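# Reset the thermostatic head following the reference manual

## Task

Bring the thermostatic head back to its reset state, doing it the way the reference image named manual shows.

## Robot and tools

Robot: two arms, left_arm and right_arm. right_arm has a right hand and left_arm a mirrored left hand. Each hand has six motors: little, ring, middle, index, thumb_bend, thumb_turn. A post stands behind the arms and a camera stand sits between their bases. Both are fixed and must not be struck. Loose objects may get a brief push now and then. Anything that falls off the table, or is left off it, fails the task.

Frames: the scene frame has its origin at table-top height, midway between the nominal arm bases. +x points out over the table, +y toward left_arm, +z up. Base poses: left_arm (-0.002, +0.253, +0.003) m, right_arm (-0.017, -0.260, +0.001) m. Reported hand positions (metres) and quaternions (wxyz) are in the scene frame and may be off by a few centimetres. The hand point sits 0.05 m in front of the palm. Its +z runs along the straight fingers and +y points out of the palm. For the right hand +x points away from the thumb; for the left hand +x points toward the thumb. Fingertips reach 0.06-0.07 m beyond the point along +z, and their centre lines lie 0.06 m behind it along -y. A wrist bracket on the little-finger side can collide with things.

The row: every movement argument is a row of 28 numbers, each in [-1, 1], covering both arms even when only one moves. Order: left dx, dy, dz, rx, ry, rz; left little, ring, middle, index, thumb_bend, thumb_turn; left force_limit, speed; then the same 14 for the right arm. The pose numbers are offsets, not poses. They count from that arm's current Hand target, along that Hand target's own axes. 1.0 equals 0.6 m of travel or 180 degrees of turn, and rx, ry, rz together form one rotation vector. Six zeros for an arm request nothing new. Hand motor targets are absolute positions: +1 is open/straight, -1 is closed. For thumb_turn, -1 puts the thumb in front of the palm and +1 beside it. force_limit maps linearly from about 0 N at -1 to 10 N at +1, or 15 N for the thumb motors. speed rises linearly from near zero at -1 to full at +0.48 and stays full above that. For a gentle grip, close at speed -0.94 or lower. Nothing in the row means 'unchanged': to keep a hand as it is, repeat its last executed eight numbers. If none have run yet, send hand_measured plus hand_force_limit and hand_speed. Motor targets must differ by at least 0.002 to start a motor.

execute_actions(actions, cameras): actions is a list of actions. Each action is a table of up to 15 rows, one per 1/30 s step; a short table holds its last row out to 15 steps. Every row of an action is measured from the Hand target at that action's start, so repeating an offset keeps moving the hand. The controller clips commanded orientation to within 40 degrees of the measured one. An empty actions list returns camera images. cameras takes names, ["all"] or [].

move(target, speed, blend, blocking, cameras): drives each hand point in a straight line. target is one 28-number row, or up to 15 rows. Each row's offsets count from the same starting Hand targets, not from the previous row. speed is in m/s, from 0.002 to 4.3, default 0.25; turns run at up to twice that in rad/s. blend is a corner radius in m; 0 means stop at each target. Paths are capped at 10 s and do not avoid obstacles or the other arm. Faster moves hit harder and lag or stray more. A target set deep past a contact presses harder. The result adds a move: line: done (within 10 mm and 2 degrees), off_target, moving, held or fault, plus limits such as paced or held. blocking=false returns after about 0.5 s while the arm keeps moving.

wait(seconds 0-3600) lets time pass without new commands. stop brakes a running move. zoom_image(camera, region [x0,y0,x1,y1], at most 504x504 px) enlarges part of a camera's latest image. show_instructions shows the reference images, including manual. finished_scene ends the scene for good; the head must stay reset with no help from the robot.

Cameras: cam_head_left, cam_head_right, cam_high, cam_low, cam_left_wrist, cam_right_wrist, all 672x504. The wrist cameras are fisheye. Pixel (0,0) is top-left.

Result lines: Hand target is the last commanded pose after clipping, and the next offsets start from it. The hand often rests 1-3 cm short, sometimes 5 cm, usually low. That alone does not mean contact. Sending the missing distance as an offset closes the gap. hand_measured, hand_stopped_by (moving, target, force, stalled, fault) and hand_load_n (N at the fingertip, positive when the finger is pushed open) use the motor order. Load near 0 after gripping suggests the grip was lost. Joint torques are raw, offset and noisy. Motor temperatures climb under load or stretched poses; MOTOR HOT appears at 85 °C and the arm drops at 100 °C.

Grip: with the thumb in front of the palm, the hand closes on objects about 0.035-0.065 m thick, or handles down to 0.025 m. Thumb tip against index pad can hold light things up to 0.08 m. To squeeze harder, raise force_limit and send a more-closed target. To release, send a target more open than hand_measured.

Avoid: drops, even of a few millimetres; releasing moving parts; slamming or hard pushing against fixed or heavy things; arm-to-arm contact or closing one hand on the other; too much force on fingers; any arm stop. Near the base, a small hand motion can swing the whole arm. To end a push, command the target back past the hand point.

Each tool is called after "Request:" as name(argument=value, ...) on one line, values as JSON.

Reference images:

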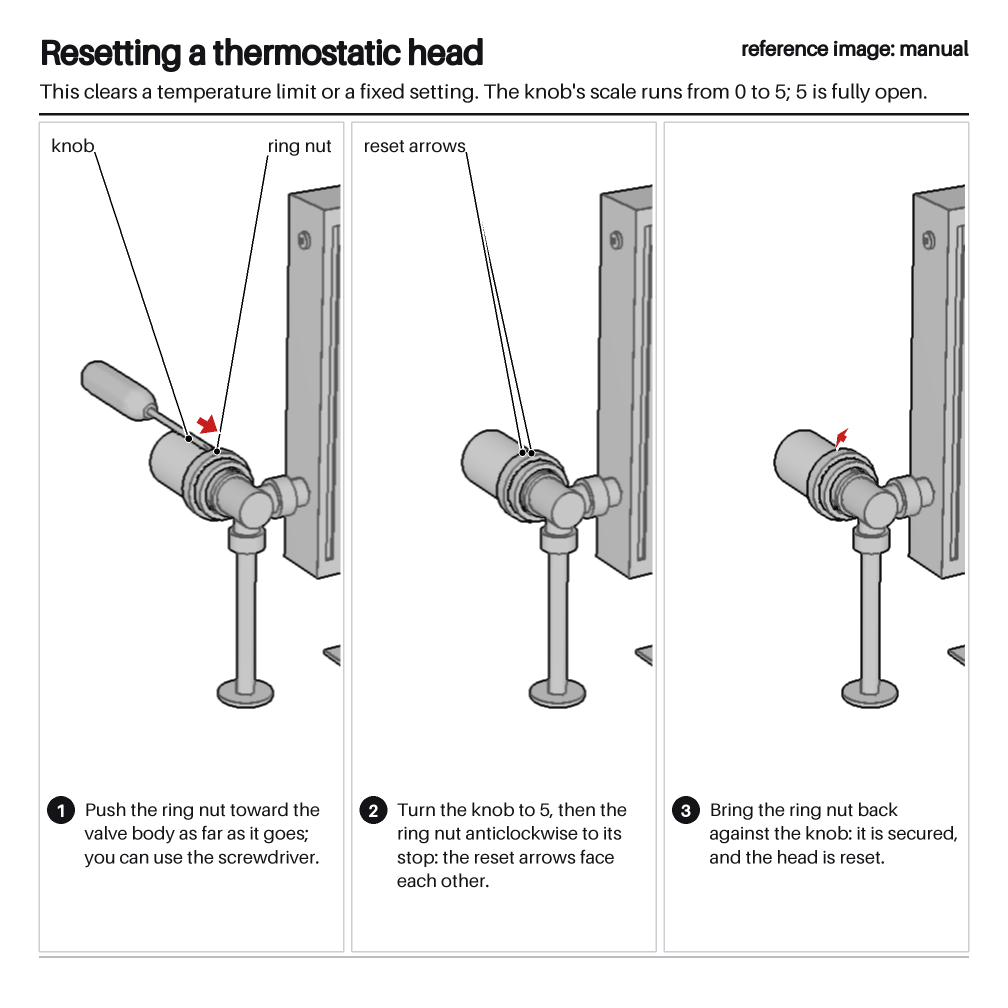

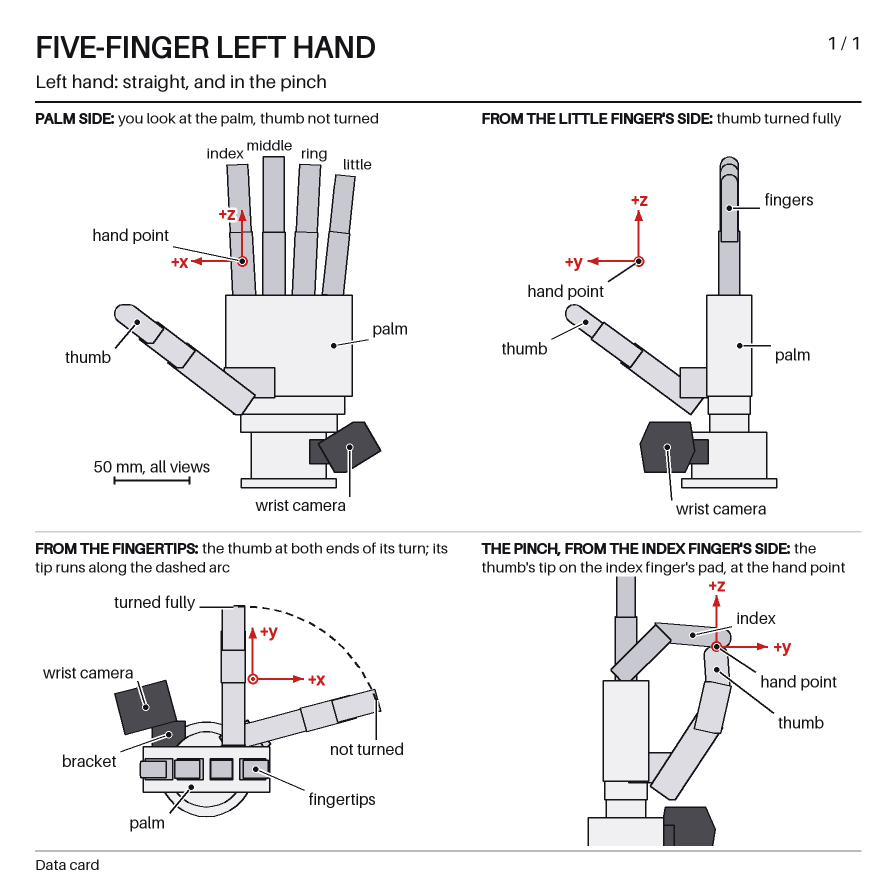

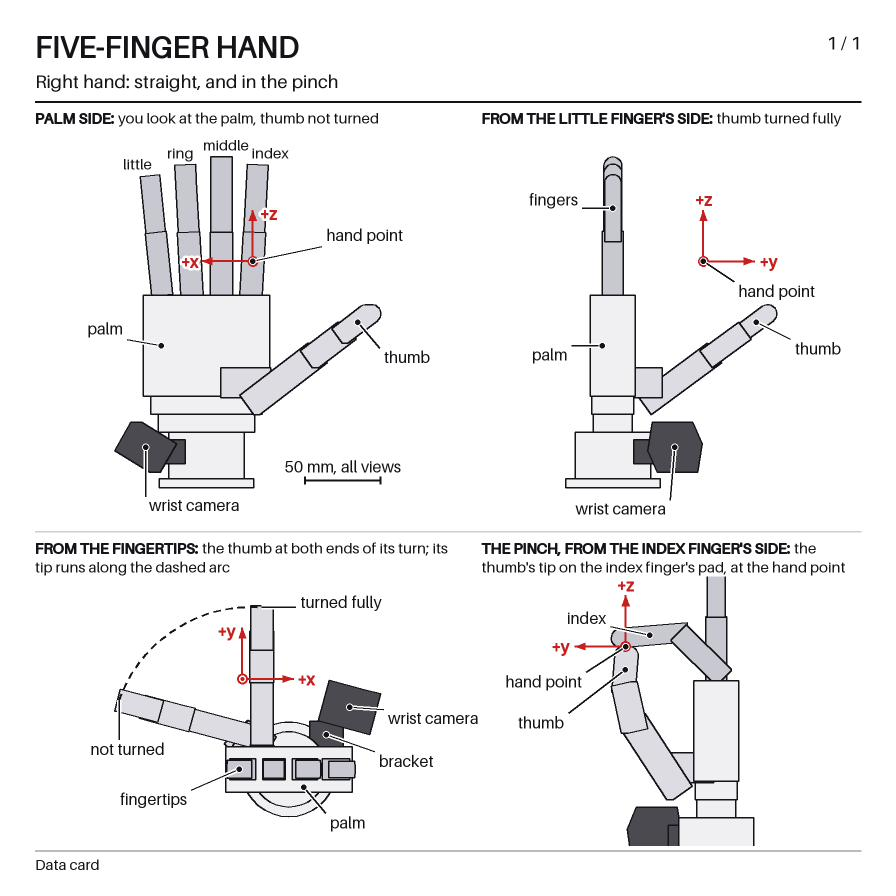

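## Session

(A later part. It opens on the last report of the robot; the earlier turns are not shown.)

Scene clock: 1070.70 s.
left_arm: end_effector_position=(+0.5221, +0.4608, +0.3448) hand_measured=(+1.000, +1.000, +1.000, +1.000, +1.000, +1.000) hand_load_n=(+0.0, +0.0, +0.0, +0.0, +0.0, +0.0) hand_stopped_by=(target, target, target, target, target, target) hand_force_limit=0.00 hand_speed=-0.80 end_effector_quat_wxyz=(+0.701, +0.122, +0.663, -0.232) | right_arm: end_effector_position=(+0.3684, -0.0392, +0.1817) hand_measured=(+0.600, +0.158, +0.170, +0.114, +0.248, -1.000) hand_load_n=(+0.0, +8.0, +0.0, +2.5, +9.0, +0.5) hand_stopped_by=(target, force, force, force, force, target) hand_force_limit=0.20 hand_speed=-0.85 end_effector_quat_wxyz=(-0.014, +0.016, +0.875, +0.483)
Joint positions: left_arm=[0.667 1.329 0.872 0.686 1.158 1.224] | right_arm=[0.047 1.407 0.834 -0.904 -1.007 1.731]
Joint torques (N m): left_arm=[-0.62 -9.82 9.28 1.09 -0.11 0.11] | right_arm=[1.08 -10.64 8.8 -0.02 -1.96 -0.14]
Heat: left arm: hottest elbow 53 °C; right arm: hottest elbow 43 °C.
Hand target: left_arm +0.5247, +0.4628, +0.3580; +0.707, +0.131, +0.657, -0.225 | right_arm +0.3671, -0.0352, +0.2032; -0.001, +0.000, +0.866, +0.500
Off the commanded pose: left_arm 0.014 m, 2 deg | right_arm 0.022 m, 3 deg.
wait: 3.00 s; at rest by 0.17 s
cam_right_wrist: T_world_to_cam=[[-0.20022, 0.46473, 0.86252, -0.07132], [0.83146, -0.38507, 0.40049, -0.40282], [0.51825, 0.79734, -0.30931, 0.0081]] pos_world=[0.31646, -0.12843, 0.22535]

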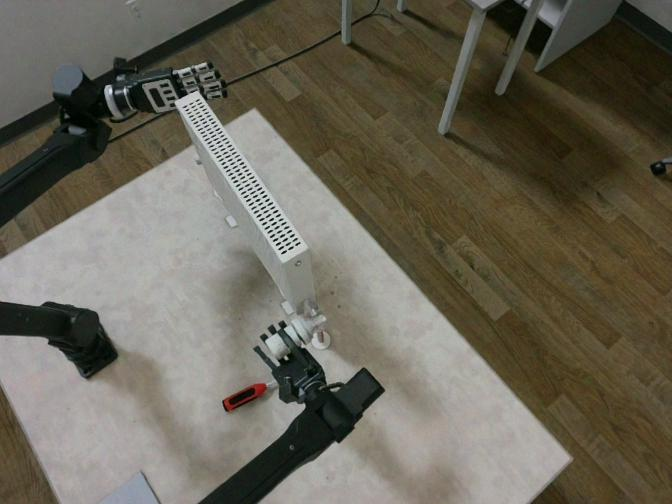

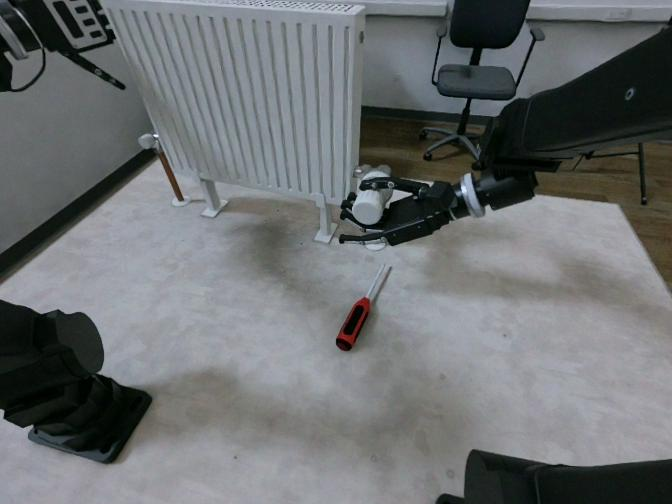

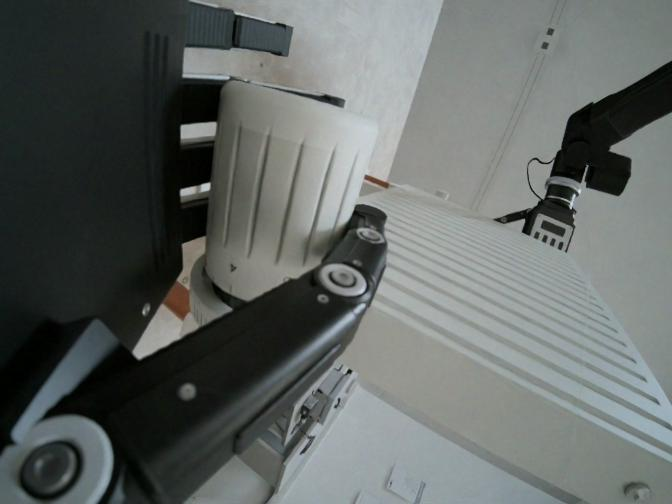

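Request:
move(target=[[0,0,0,0,0,0,1,1,1,1,1,1,0,-0.8,0,-0.027,0.0197,0.1667,0,0,0.6,0.0,-0.2,-0.2,-0.2,-1,0.2,-0.85]], cameras=["cam_high","cam_low","cam_right_wrist"], speed=0.1)

Request:
zoom_image(camera="cam_low", region=[330, 150, 440, 260])

Request:
zoom_image(camera="cam_right_wrist", region=[170, 60, 400, 360])

Scene clock: 1109.67 s.
left_arm: end_effector_position=(+0.5221, +0.4608, +0.3448) hand_measured=(+1.000, +1.000, +1.000, +1.000, +1.000, +1.000) hand_load_n=(+0.0, +0.0, +0.0, +0.0, +0.0, +0.0) hand_stopped_by=(target, target, target, target, target, target) hand_force_limit=0.00 hand_speed=-0.80 end_effector_quat_wxyz=(+0.701, +0.122, +0.663, -0.232) | right_arm: end_effector_position=(+0.3594, -0.0349, +0.1677) hand_measured=(+0.600, +0.158, +0.170, +0.114, +0.248, -1.000) hand_load_n=(+0.0, +0.0, +0.0, +1.5, +5.5, +1.0) hand_stopped_by=(target, force, force, force, force, target) hand_force_limit=0.20 hand_speed=-0.85 end_effector_quat_wxyz=(-0.014, +0.003, +0.965, +0.263)
Joint positions: left_arm=[0.667 1.329 0.872 0.686 1.158 1.224] | right_arm=[0.187 1.321 0.958 -1.114 -0.525 1.813]
Joint torques (N m): left_arm=[-0.73 -10.05 9.26 1.1 -0.13 0.09] | right_arm=[1.2 -9.05 11.56 -0.36 0.08 0.06]
Motor temperatures (°C): left_arm=[27 32 53 26 29 27] | right_arm=[26 30 40 25 36 27]
Heat: left arm: hottest elbow 53 °C; right arm: hottest elbow 40 °C.
Hand target: left_arm +0.5247, +0.4628, +0.3580; +0.707, +0.131, +0.657, -0.225 | right_arm +0.3671, -0.0332, +0.1832; -0.001, +0.000, +0.966, +0.259
Off the commanded pose: left_arm 0.014 m, 2 deg | right_arm 0.017 m, 2 deg.
move: off_target (right_arm)
cam_right_wrist: T_world_to_cam=[[-0.22811, 0.80161, 0.55262, 0.01069], [0.83591, -0.12978, 0.53331, -0.40298], [0.49923, 0.58359, -0.64046, 0.05982]] pos_world=[0.30943, -0.09578, 0.24732]

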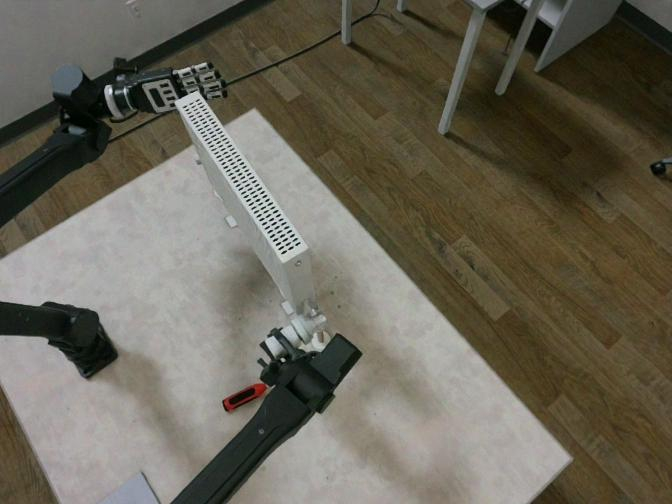

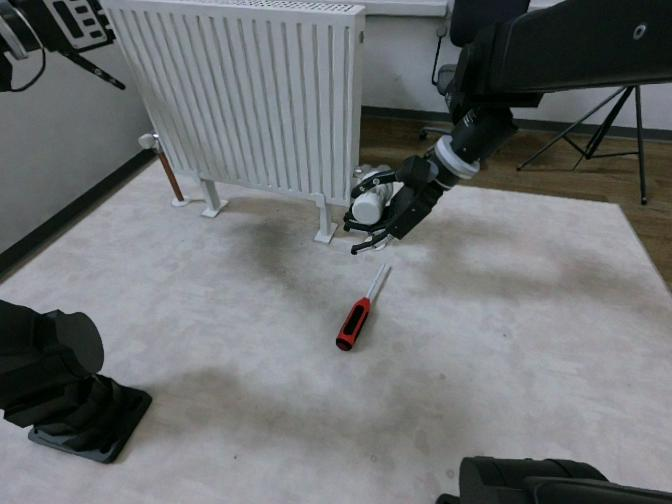

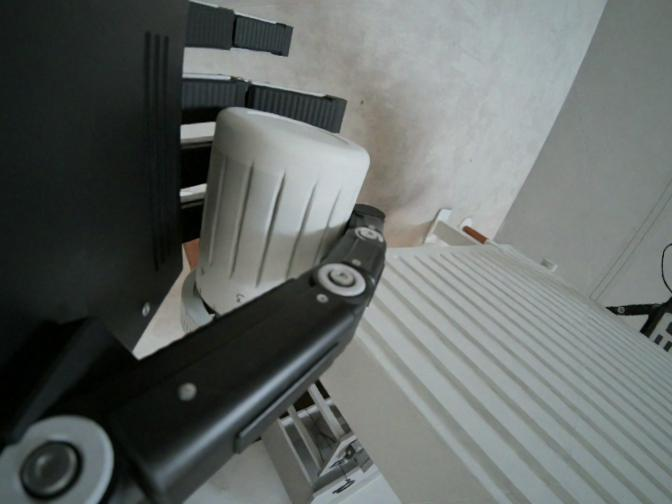

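Scaled by 4.582 from the camera's image (finer frame: 960x720).

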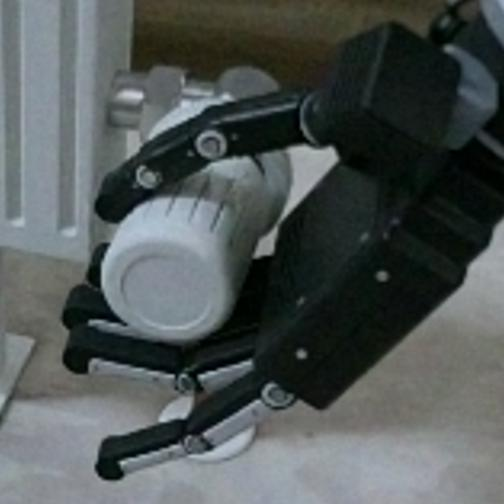

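Scaled by 1.680 from the camera's image (finer frame: 960x720).

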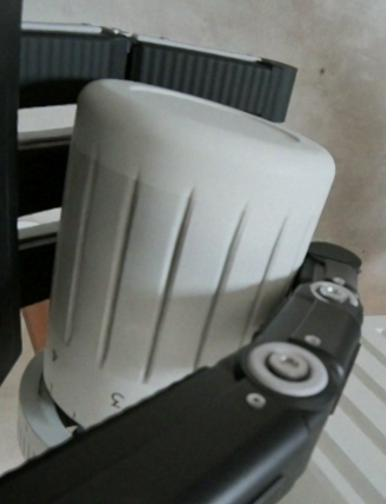

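Request:
move(target=[[0,0,0,0,0,0,1,1,1,1,1,1,0,-0.8,0,0,0,0,0,0,0.9,0.7,0.7,0.7,1,-1,0.2,-0.4],[0,0,0,0,0,0,1,1,1,1,1,1,0,-0.8,-0.0177,0.012,0.0198,0,0,0,0.9,0.7,0.7,0.7,1,-1,0.2,-0.4]], cameras=["cam_high","cam_low","cam_right_wrist"], speed=0.05)

Request:
zoom_image(camera="cam_right_wrist", region=[170, 60, 400, 360])

Request:
zoom_image(camera="cam_low", region=[330, 150, 440, 260])

Scene clock: 1182.77 s.
left_arm: end_effector_position=(+0.5221, +0.4608, +0.3448) hand_measured=(+1.000, +1.000, +1.000, +1.000, +1.000, +1.000) hand_load_n=(+0.0, +0.0, +0.0, +0.0, +0.0, +0.5) hand_stopped_by=(target, target, target, target, target, target) hand_force_limit=0.00 hand_speed=-0.80 end_effector_quat_wxyz=(+0.701, +0.122, +0.663, -0.232) | right_arm: end_effector_position=(+0.3637, -0.0294, +0.1684) hand_measured=(+0.900, +0.700, +0.700, +0.700, +1.000, -1.000) hand_load_n=(+0.0, +0.0, +0.0, +0.0, +0.0, +0.0) hand_stopped_by=(target, target, target, target, target, target) hand_force_limit=0.20 hand_speed=-0.40 end_effector_quat_wxyz=(-0.013, +0.005, +0.966, +0.257)
Joint positions: left_arm=[0.667 1.329 0.872 0.686 1.158 1.224] | right_arm=[0.205 1.329 0.971 -1.108 -0.511 1.837]
Joint torques (N m): left_arm=[-0.26 -9.58 9.21 1.16 -0.12 0.1] | right_arm=[1.85 -6.59 11.75 0.77 -0.28 0.12]
Motor temperatures (°C): left_arm=[27 32 53 26 29 27] | right_arm=[26 29 42 25 29 27]
Heat: left arm: hottest elbow 53 °C; right arm: hottest elbow 42 °C.
Hand target: left_arm +0.5247, +0.4628, +0.3580; +0.707, +0.131, +0.657, -0.225 | right_arm +0.3778, -0.0210, +0.1766; -0.001, +0.000, +0.966, +0.259
Off the commanded pose: left_arm 0.014 m, 2 deg | right_arm 0.018 m, 1 deg.
move: off_target (right_arm)
cam_right_wrist: T_world_to_cam=[[-0.22475, 0.80909, 0.543, 0.00748], [0.83435, -0.12806, 0.53616, -0.40605], [0.50334, 0.57356, -0.64628, 0.05411]] pos_world=[0.31323, -0.08909, 0.24862]

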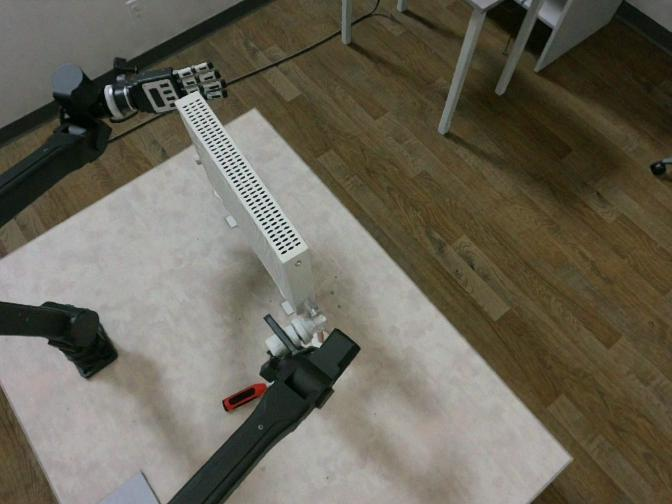

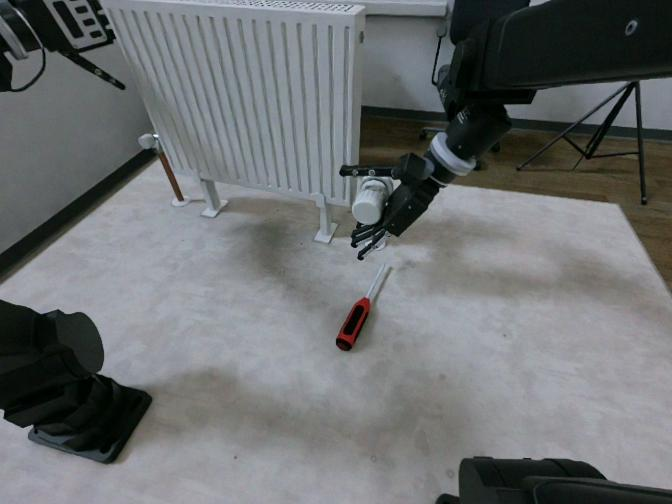

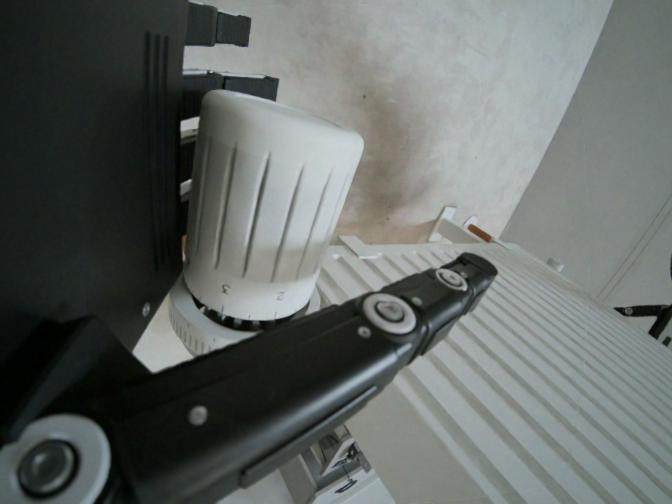

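Scaled by 1.680 from the camera's image (finer frame: 960x720).

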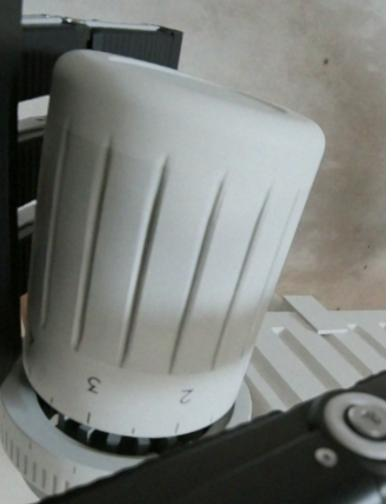

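Scaled by 4.582 from the camera's image (finer frame: 960x720).

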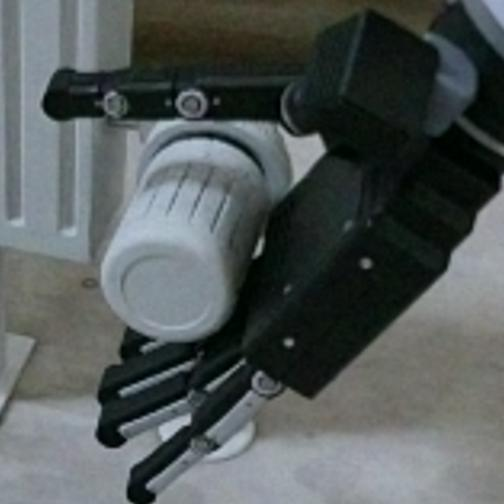

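Request:
zoom_image(camera="cam_right_wrist", region=[160, 270, 330, 360])

Scaled by 2.965 from the camera's image (finer frame: 960x720).

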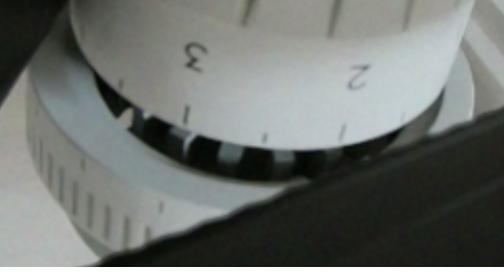

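Request:
move(target=[[0,0,0,0,0,0,1,1,1,1,1,1,0,-0.8,-0.005,0.009,0.02,0,0,0,0.9,0.7,0.7,0.7,1,-1,0.2,-0.4]], cameras=["cam_low"], speed=0.05)

Request:
zoom_image(camera="cam_low", region=[330, 150, 440, 260])

Scene clock: 1207.13 s.
left_arm: end_effector_position=(+0.5221, +0.4608, +0.3448) hand_measured=(+1.000, +1.000, +1.000, +1.000, +1.000, +1.000) hand_load_n=(+0.0, +0.0, +0.0, +0.0, +0.0, +0.0) hand_stopped_by=(target, target, target, target, target, target) hand_force_limit=0.00 hand_speed=-0.80 end_effector_quat_wxyz=(+0.701, +0.122, +0.663, -0.232) | right_arm: end_effector_position=(+0.3696, -0.0259, +0.1604) hand_measured=(+0.900, +0.700, +0.700, +0.700, +1.000, -1.000) hand_load_n=(+0.0, +0.0, +0.0, +0.0, -0.5, +0.0) hand_stopped_by=(target, target, target, target, target, target) hand_force_limit=0.20 hand_speed=-0.40 end_effector_quat_wxyz=(-0.014, +0.016, +0.967, +0.252)
Joint positions: left_arm=[0.667 1.329 0.872 0.686 1.158 1.224] | right_arm=[0.217 1.348 0.971 -1.082 -0.5 1.873]
Joint torques (N m): left_arm=[-0.38 -9.58 9.21 1.1 -0.11 0.09] | right_arm=[2.84 -7 11.49 1.16 -0.56 0.03]
Heat: left arm: hottest elbow 53 °C; right arm: hottest elbow 44 °C.
Hand target: left_arm +0.5247, +0.4628, +0.3580; +0.707, +0.131, +0.657, -0.225 | right_arm +0.3807, -0.0103, +0.1690; -0.001, +0.000, +0.966, +0.259
Off the commanded pose: left_arm 0.014 m, 2 deg | right_arm 0.021 m, 2 deg.
move: off_target (right_arm)

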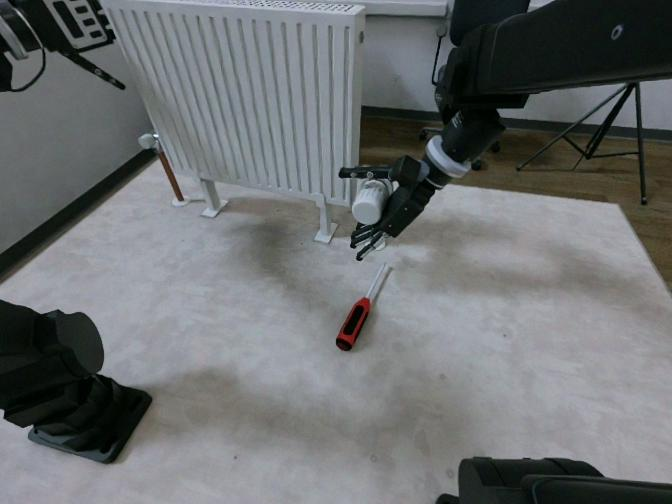

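Scaled by 4.582 from the camera's image (finer frame: 960x720).

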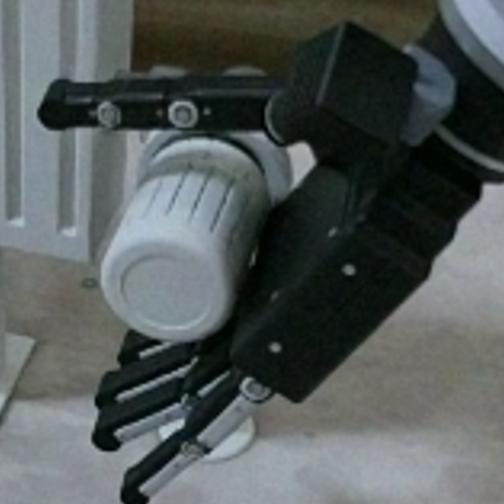

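Request:
move(target=[[0,0,0,0,0,0,1,1,1,1,1,1,0,-0.8,0,0,0,0,0,0,0.9,-1,-1,-1,1,-1,0.4,-0.8]], cameras=[])

Request:
wait(seconds=3, cameras=["cam_high","cam_low","cam_right_wrist"])

Request:
zoom_image(camera="cam_low", region=[330, 150, 440, 260])

Scene clock: 1220.97 s.
left_arm: end_effector_position=(+0.5221, +0.4608, +0.3448) hand_measured=(+1.000, +1.000, +1.000, +1.000, +1.000, +1.000) hand_load_n=(+0.0, +0.0, +0.0, +0.0, +0.0, +0.0) hand_stopped_by=(target, target, target, target, target, target) hand_force_limit=0.00 hand_speed=-0.80 end_effector_quat_wxyz=(+0.701, +0.122, +0.663, -0.232) | right_arm: end_effector_position=(+0.3697, -0.0200, +0.1475) hand_measured=(+0.900, -0.426, -0.500, -0.554, +1.000, -1.000) hand_load_n=(+0.0, +0.5, +1.0, +6.0, +0.0, +0.0) hand_stopped_by=(target, force, force, force, target, target) hand_force_limit=0.40 hand_speed=-0.80 end_effector_quat_wxyz=(-0.026, +0.017, +0.969, +0.246)
Joint positions: left_arm=[0.667 1.329 0.872 0.686 1.158 1.224] | right_arm=[0.234 1.378 0.971 -1.07 -0.492 1.888]
Joint torques (N m): left_arm=[-0.62 -9.64 9.21 1.16 -0.13 0.11] | right_arm=[1.44 -9.88 11.36 0.7 -0.81 -0.13]
Heat: left arm: hottest elbow 54 °C; right arm: hottest elbow 44 °C.
Hand target: left_arm +0.5247, +0.4628, +0.3580; +0.707, +0.131, +0.657, -0.225 | right_arm +0.3807, -0.0103, +0.1688; -0.001, +0.000, +0.966, +0.259
Off the commanded pose: left_arm 0.014 m, 2 deg | right_arm 0.026 m, 4 deg.
move: done

Scene clock: 1223.97 s.
left_arm: end_effector_position=(+0.5221, +0.4608, +0.3448) hand_measured=(+1.000, +1.000, +1.000, +1.000, +1.000, +1.000) hand_load_n=(+0.0, +0.0, +0.0, +0.0, +0.0, +0.0) hand_stopped_by=(target, target, target, target, target, target) hand_force_limit=0.00 hand_speed=-0.80 end_effector_quat_wxyz=(+0.701, +0.122, +0.663, -0.232) | right_arm: end_effector_position=(+0.3697, -0.0200, +0.1475) hand_measured=(+0.900, -0.426, -0.500, -0.554, +1.000, -1.000) hand_load_n=(+0.0, +0.0, +1.5, +6.0, -0.5, +0.0) hand_stopped_by=(target, force, force, force, target, target) hand_force_limit=0.40 hand_speed=-0.80 end_effector_quat_wxyz=(-0.026, +0.017, +0.969, +0.246)
Joint positions: left_arm=[0.667 1.329 0.872 0.686 1.158 1.224] | right_arm=[0.234 1.378 0.971 -1.07 -0.492 1.888]
Joint torques (N m): left_arm=[-0.73 -9.64 9.18 1.05 -0.13 0.11] | right_arm=[1.49 -9.64 11.37 0.65 -0.81 -0.15]
Heat: left arm: hottest elbow 54 °C; right arm: hottest elbow 44 °C.
Hand target: left_arm +0.5247, +0.4628, +0.3580; +0.707, +0.131, +0.657, -0.225 | right_arm +0.3807, -0.0103, +0.1688; -0.001, +0.000, +0.966, +0.259
Off the commanded pose: left_arm 0.014 m, 2 deg | right_arm 0.026 m, 4 deg.
wait: 3.00 s; at rest by 0.17 s
cam_right_wrist: T_world_to_cam=[[-0.19465, 0.82497, 0.5306, 0.0036], [0.84846, -0.12982, 0.51309, -0.40057], [0.49217, 0.55007, -0.67468, 0.04006]] pos_world=[0.32085, -0.07701, 0.23065]

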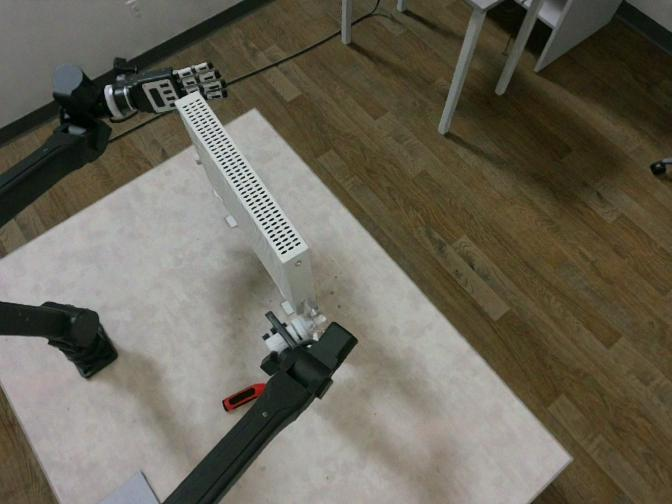

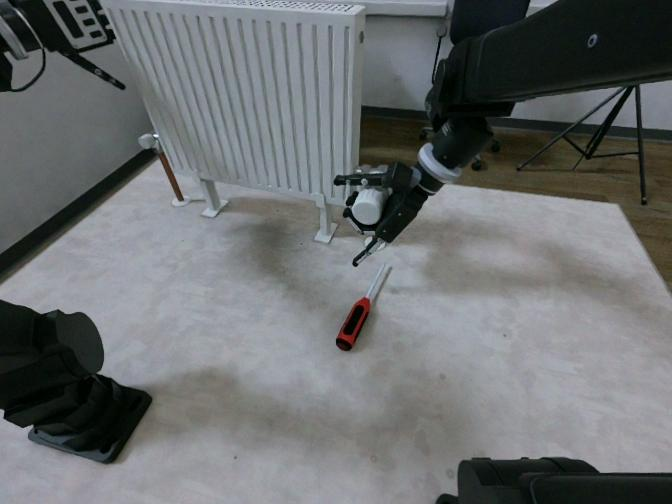

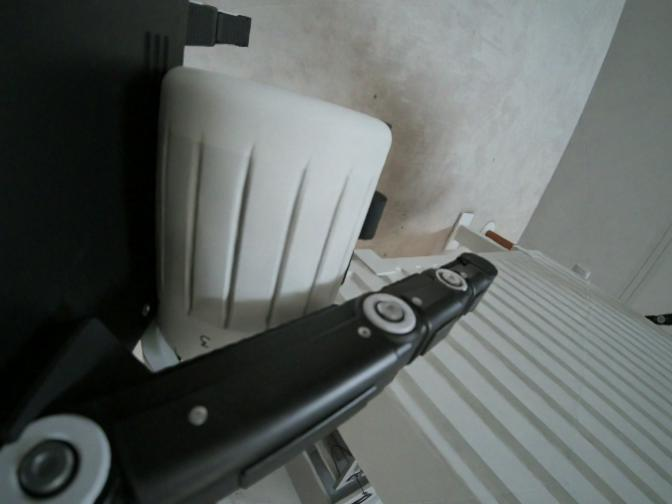

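Scaled by 4.582 from the camera's image (finer frame: 960x720).

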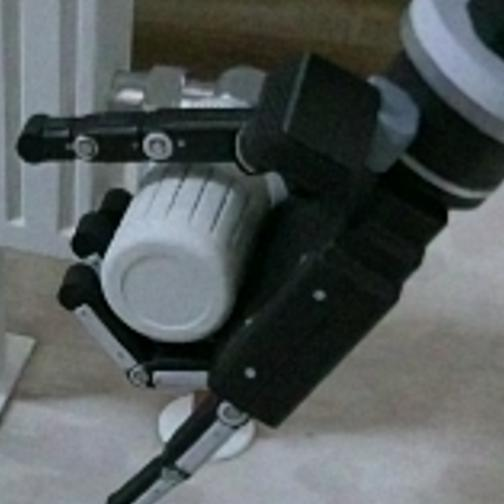

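Request:
move(target=[[0,0,0,0,0,0,1,1,1,1,1,1,0,-0.8,0,0,0,0,0,0,0.9,-0.95,-0.95,-0.95,-0.3,-1,0.6,-0.8]], cameras=[])

Request:
wait(seconds=3, cameras=["cam_low","cam_right_wrist"])

Request:
zoom_image(camera="cam_low", region=[330, 150, 440, 260])

Scene clock: 1245.50 s.
left_arm: end_effector_position=(+0.5221, +0.4608, +0.3448) hand_measured=(+1.000, +1.000, +1.000, +1.000, +1.000, +1.000) hand_load_n=(+0.0, +0.0, +0.0, +0.0, +0.0, +0.0) hand_stopped_by=(target, target, target, target, target, target) hand_force_limit=0.00 hand_speed=-0.80 end_effector_quat_wxyz=(+0.701, +0.122, +0.663, -0.232) | right_arm: end_effector_position=(+0.3699, -0.0187, +0.1457) hand_measured=(+0.900, -0.532, -0.550, -0.570, +0.664, -1.000) hand_load_n=(+0.0, +9.0, +1.0, +0.0, +11.5, -0.5) hand_stopped_by=(target, force, force, force, force, target) hand_force_limit=0.60 hand_speed=-0.80 end_effector_quat_wxyz=(-0.029, +0.021, +0.969, +0.246)
Joint positions: left_arm=[0.667 1.329 0.872 0.686 1.158 1.224] | right_arm=[0.238 1.382 0.971 -1.069 -0.492 1.9]
Joint torques (N m): left_arm=[-0.56 -9.58 9.21 1.1 -0.11 0.12] | right_arm=[1.26 -10.29 11.19 0.55 -0.79 -0.28]
Heat: left arm: hottest elbow 54 °C; right arm: hottest elbow 44 °C.
Hand target: left_arm +0.5247, +0.4628, +0.3580; +0.707, +0.131, +0.657, -0.225 | right_arm +0.3807, -0.0103, +0.1689; -0.001, +0.000, +0.966, +0.259
Off the commanded pose: left_arm 0.014 m, 2 deg | right_arm 0.027 m, 4 deg.
move: done

Scene clock: 1248.50 s.
left_arm: end_effector_position=(+0.5221, +0.4608, +0.3448) hand_measured=(+1.000, +1.000, +1.000, +1.000, +1.000, +1.000) hand_load_n=(+0.0, +0.0, +0.0, +0.0, +0.0, +0.0) hand_stopped_by=(target, target, target, target, target, target) hand_force_limit=0.00 hand_speed=-0.80 end_effector_quat_wxyz=(+0.701, +0.122, +0.663, -0.232) | right_arm: end_effector_position=(+0.3699, -0.0187, +0.1457) hand_measured=(+0.900, -0.532, -0.550, -0.570, +0.664, -1.000) hand_load_n=(+0.0, +8.5, +1.5, +0.0, +11.5, +0.0) hand_stopped_by=(target, force, force, force, force, target) hand_force_limit=0.60 hand_speed=-0.80 end_effector_quat_wxyz=(-0.029, +0.021, +0.969, +0.246)
Joint positions: left_arm=[0.667 1.329 0.872 0.686 1.158 1.224] | right_arm=[0.238 1.382 0.971 -1.069 -0.492 1.9]
Joint torques (N m): left_arm=[-0.73 -9.76 9.25 1.1 -0.12 0.1] | right_arm=[1.26 -10.34 11.34 0.65 -0.77 -0.28]
Heat: left arm: hottest elbow 54 °C; right arm: hottest elbow 44 °C.
Hand target: left_arm +0.5247, +0.4628, +0.3580; +0.707, +0.131, +0.657, -0.225 | right_arm +0.3807, -0.0103, +0.1689; -0.001, +0.000, +0.966, +0.259
Off the commanded pose: left_arm 0.014 m, 2 deg | right_arm 0.027 m, 4 deg.
wait: 3.00 s; at rest by 0.17 s
cam_right_wrist: T_world_to_cam=[[-0.18481, 0.82665, 0.5315, -0.00023], [0.85184, -0.13496, 0.50611, -0.39998], [0.49011, 0.54629, -0.67923, 0.03942]] pos_world=[0.32136, -0.07532, 0.22933]

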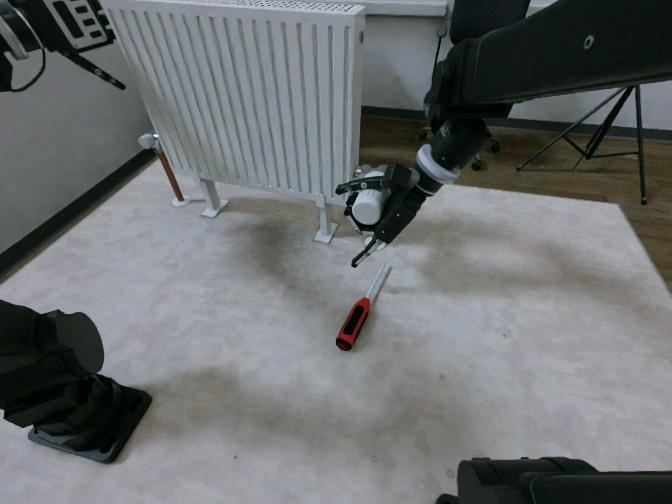

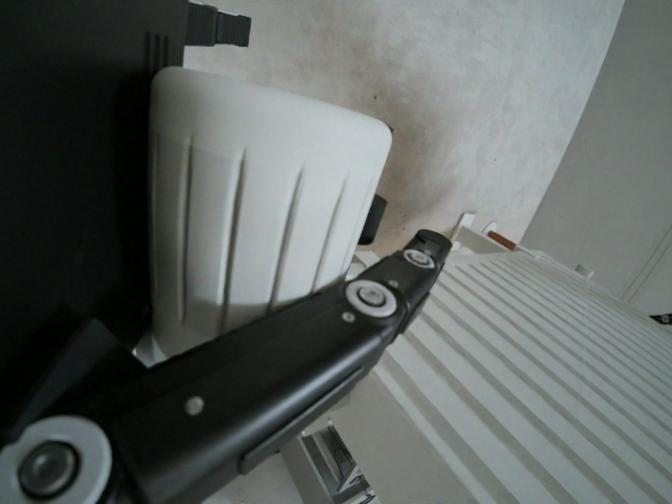

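Scaled by 4.582 from the camera's image (finer frame: 960x720).

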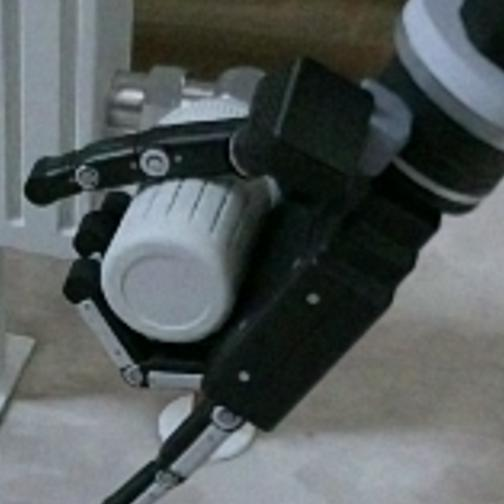

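Request:
move(target=[[0,0,0,0,0,0,1,1,1,1,1,1,0,-0.8,0.0145,-0.0365,0.0165,0.1111,0,0,0.9,-0.95,-0.95,-0.95,-0.3,-1,0.6,-0.8]], cameras=["cam_low","cam_right_wrist"], speed=0.08)

Request:
zoom_image(camera="cam_low", region=[330, 150, 440, 260])

Scene clock: 1268.87 s.
left_arm: end_effector_position=(+0.5221, +0.4608, +0.3448) hand_measured=(+1.000, +1.000, +1.000, +1.000, +1.000, +1.000) hand_load_n=(+0.0, +0.0, +0.0, +0.0, +0.0, +0.0) hand_stopped_by=(target, target, target, target, target, target) hand_force_limit=0.00 hand_speed=-0.80 end_effector_quat_wxyz=(+0.701, +0.122, +0.663, -0.232) | right_arm: end_effector_position=(+0.3684, -0.0304, +0.1336) hand_measured=(+0.900, -0.532, -0.550, -0.570, +0.664, -1.000) hand_load_n=(+0.0, +2.5, +2.0, +3.0, +5.5, +7.0) hand_stopped_by=(target, force, force, force, force, target) hand_force_limit=0.60 hand_speed=-0.80 end_effector_quat_wxyz=(-0.010, +0.024, +0.996, +0.091)
Joint positions: left_arm=[0.667 1.329 0.872 0.686 1.158 1.224] | right_arm=[0.345 1.379 1.039 -1.179 -0.175 1.992]
Joint torques (N m): left_arm=[-0.56 -9.88 9.29 1.09 -0.13 0.1] | right_arm=[1.61 -9.23 11.99 -0.99 0.28 -0.43]
Heat: left arm: hottest elbow 54 °C; right arm: hottest elbow 44 °C.
Hand target: left_arm +0.5247, +0.4628, +0.3580; +0.707, +0.131, +0.657, -0.225 | right_arm +0.3720, -0.0243, +0.1493; -0.001, +0.000, +0.996, +0.088
Off the commanded pose: left_arm 0.014 m, 2 deg | right_arm 0.017 m, 3 deg.
move: off_target (right_arm)
cam_right_wrist: T_world_to_cam=[[-0.19259, 0.95079, 0.24271, 0.06088], [0.83569, 0.02928, 0.54841, -0.38883], [0.51432, 0.30845, -0.80021, 0.03832]] pos_world=[0.31696, -0.05832, 0.22913]

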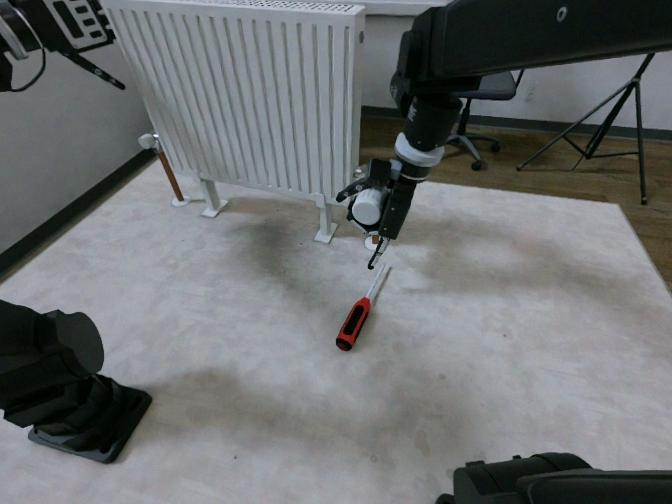

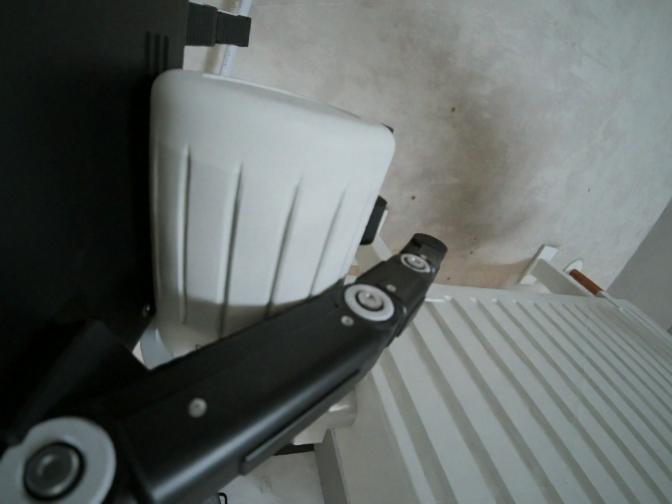

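Scaled by 4.582 from the camera's image (finer frame: 960x720).

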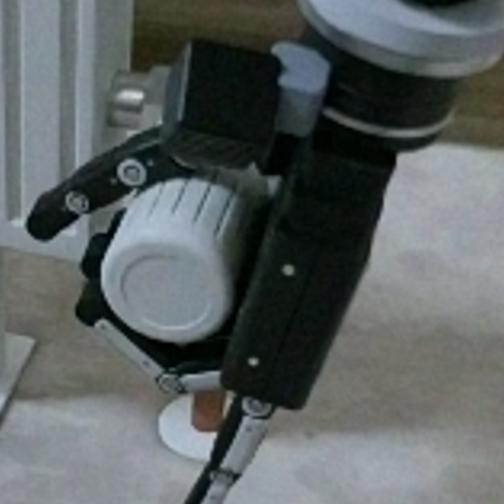

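Request:
move(target=[[0,0,0,0,0,0,1,1,1,1,1,1,0,-0.8,0,-0.0325,0.0135,0.1222,0,0,0.9,-0.95,-0.95,-0.95,-0.3,-1,0.6,-0.8]], cameras=["cam_low","cam_right_wrist"], speed=0.08)

Request:
zoom_image(camera="cam_low", region=[330, 150, 440, 260])

Scene clock: 1292.20 s.
left_arm: end_effector_position=(+0.5221, +0.4608, +0.3448) hand_measured=(+1.000, +1.000, +1.000, +1.000, +1.000, +1.000) hand_load_n=(+0.0, +0.0, +0.0, +0.0, +0.0, +0.0) hand_stopped_by=(target, target, target, target, target, target) hand_force_limit=0.00 hand_speed=-0.80 end_effector_quat_wxyz=(+0.701, +0.122, +0.663, -0.232) | right_arm: end_effector_position=(+0.3685, -0.0431, +0.1273) hand_measured=(+0.900, -0.532, -0.550, -0.570, +0.664, -1.000) hand_load_n=(+0.0, +2.5, +3.5, +6.0, +7.0, +8.5) hand_stopped_by=(target, force, force, force, force, target) hand_force_limit=0.60 hand_speed=-0.80 end_effector_quat_wxyz=(-0.004, +0.016, +0.998, -0.058)
Joint positions: left_arm=[0.667 1.329 0.872 0.686 1.158 1.224] | right_arm=[0.448 1.436 1.132 -1.328 0.099 2.077]
Joint torques (N m): left_arm=[-0.38 -9.7 9.24 1.13 -0.12 0.11] | right_arm=[3.6 -7.94 13.53 -2.93 2.92 0.06]
Heat: left arm: hottest elbow 54 °C; right arm: hottest elbow 44 °C.
Hand target: left_arm +0.5247, +0.4628, +0.3580; +0.707, +0.131, +0.657, -0.225 | right_arm +0.3718, -0.0420, +0.1379; -0.001, -0.001, +0.995, -0.104
Off the commanded pose: left_arm 0.014 m, 2 deg | right_arm 0.011 m, 6 deg.
move: off_target (right_arm)
cam_right_wrist: T_world_to_cam=[[-0.21109, 0.9763, -0.04775, 0.11929], [0.82992, 0.20482, 0.51893, -0.37165], [0.51641, 0.06991, -0.85348, 0.03287]] pos_world=[0.31665, -0.04264, 0.22661]

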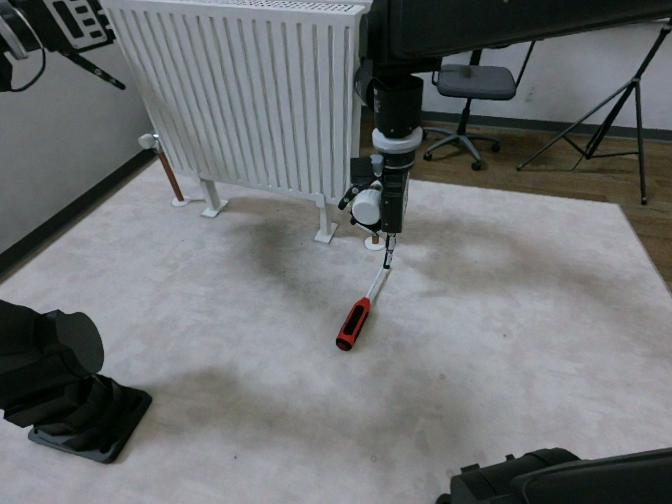

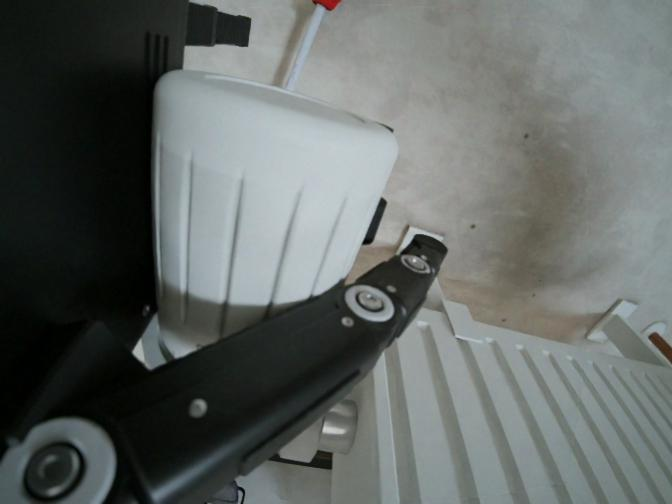

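Scaled by 4.582 from the camera's image (finer frame: 960x720).

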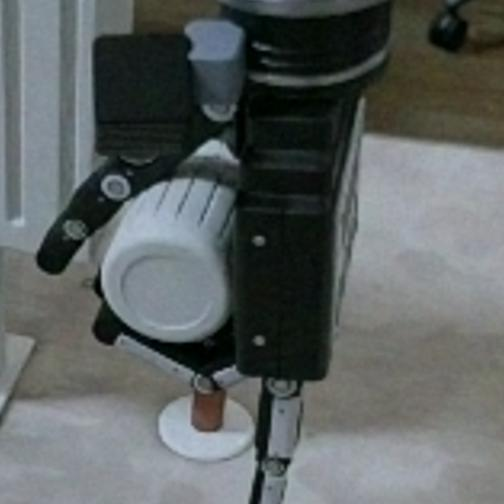

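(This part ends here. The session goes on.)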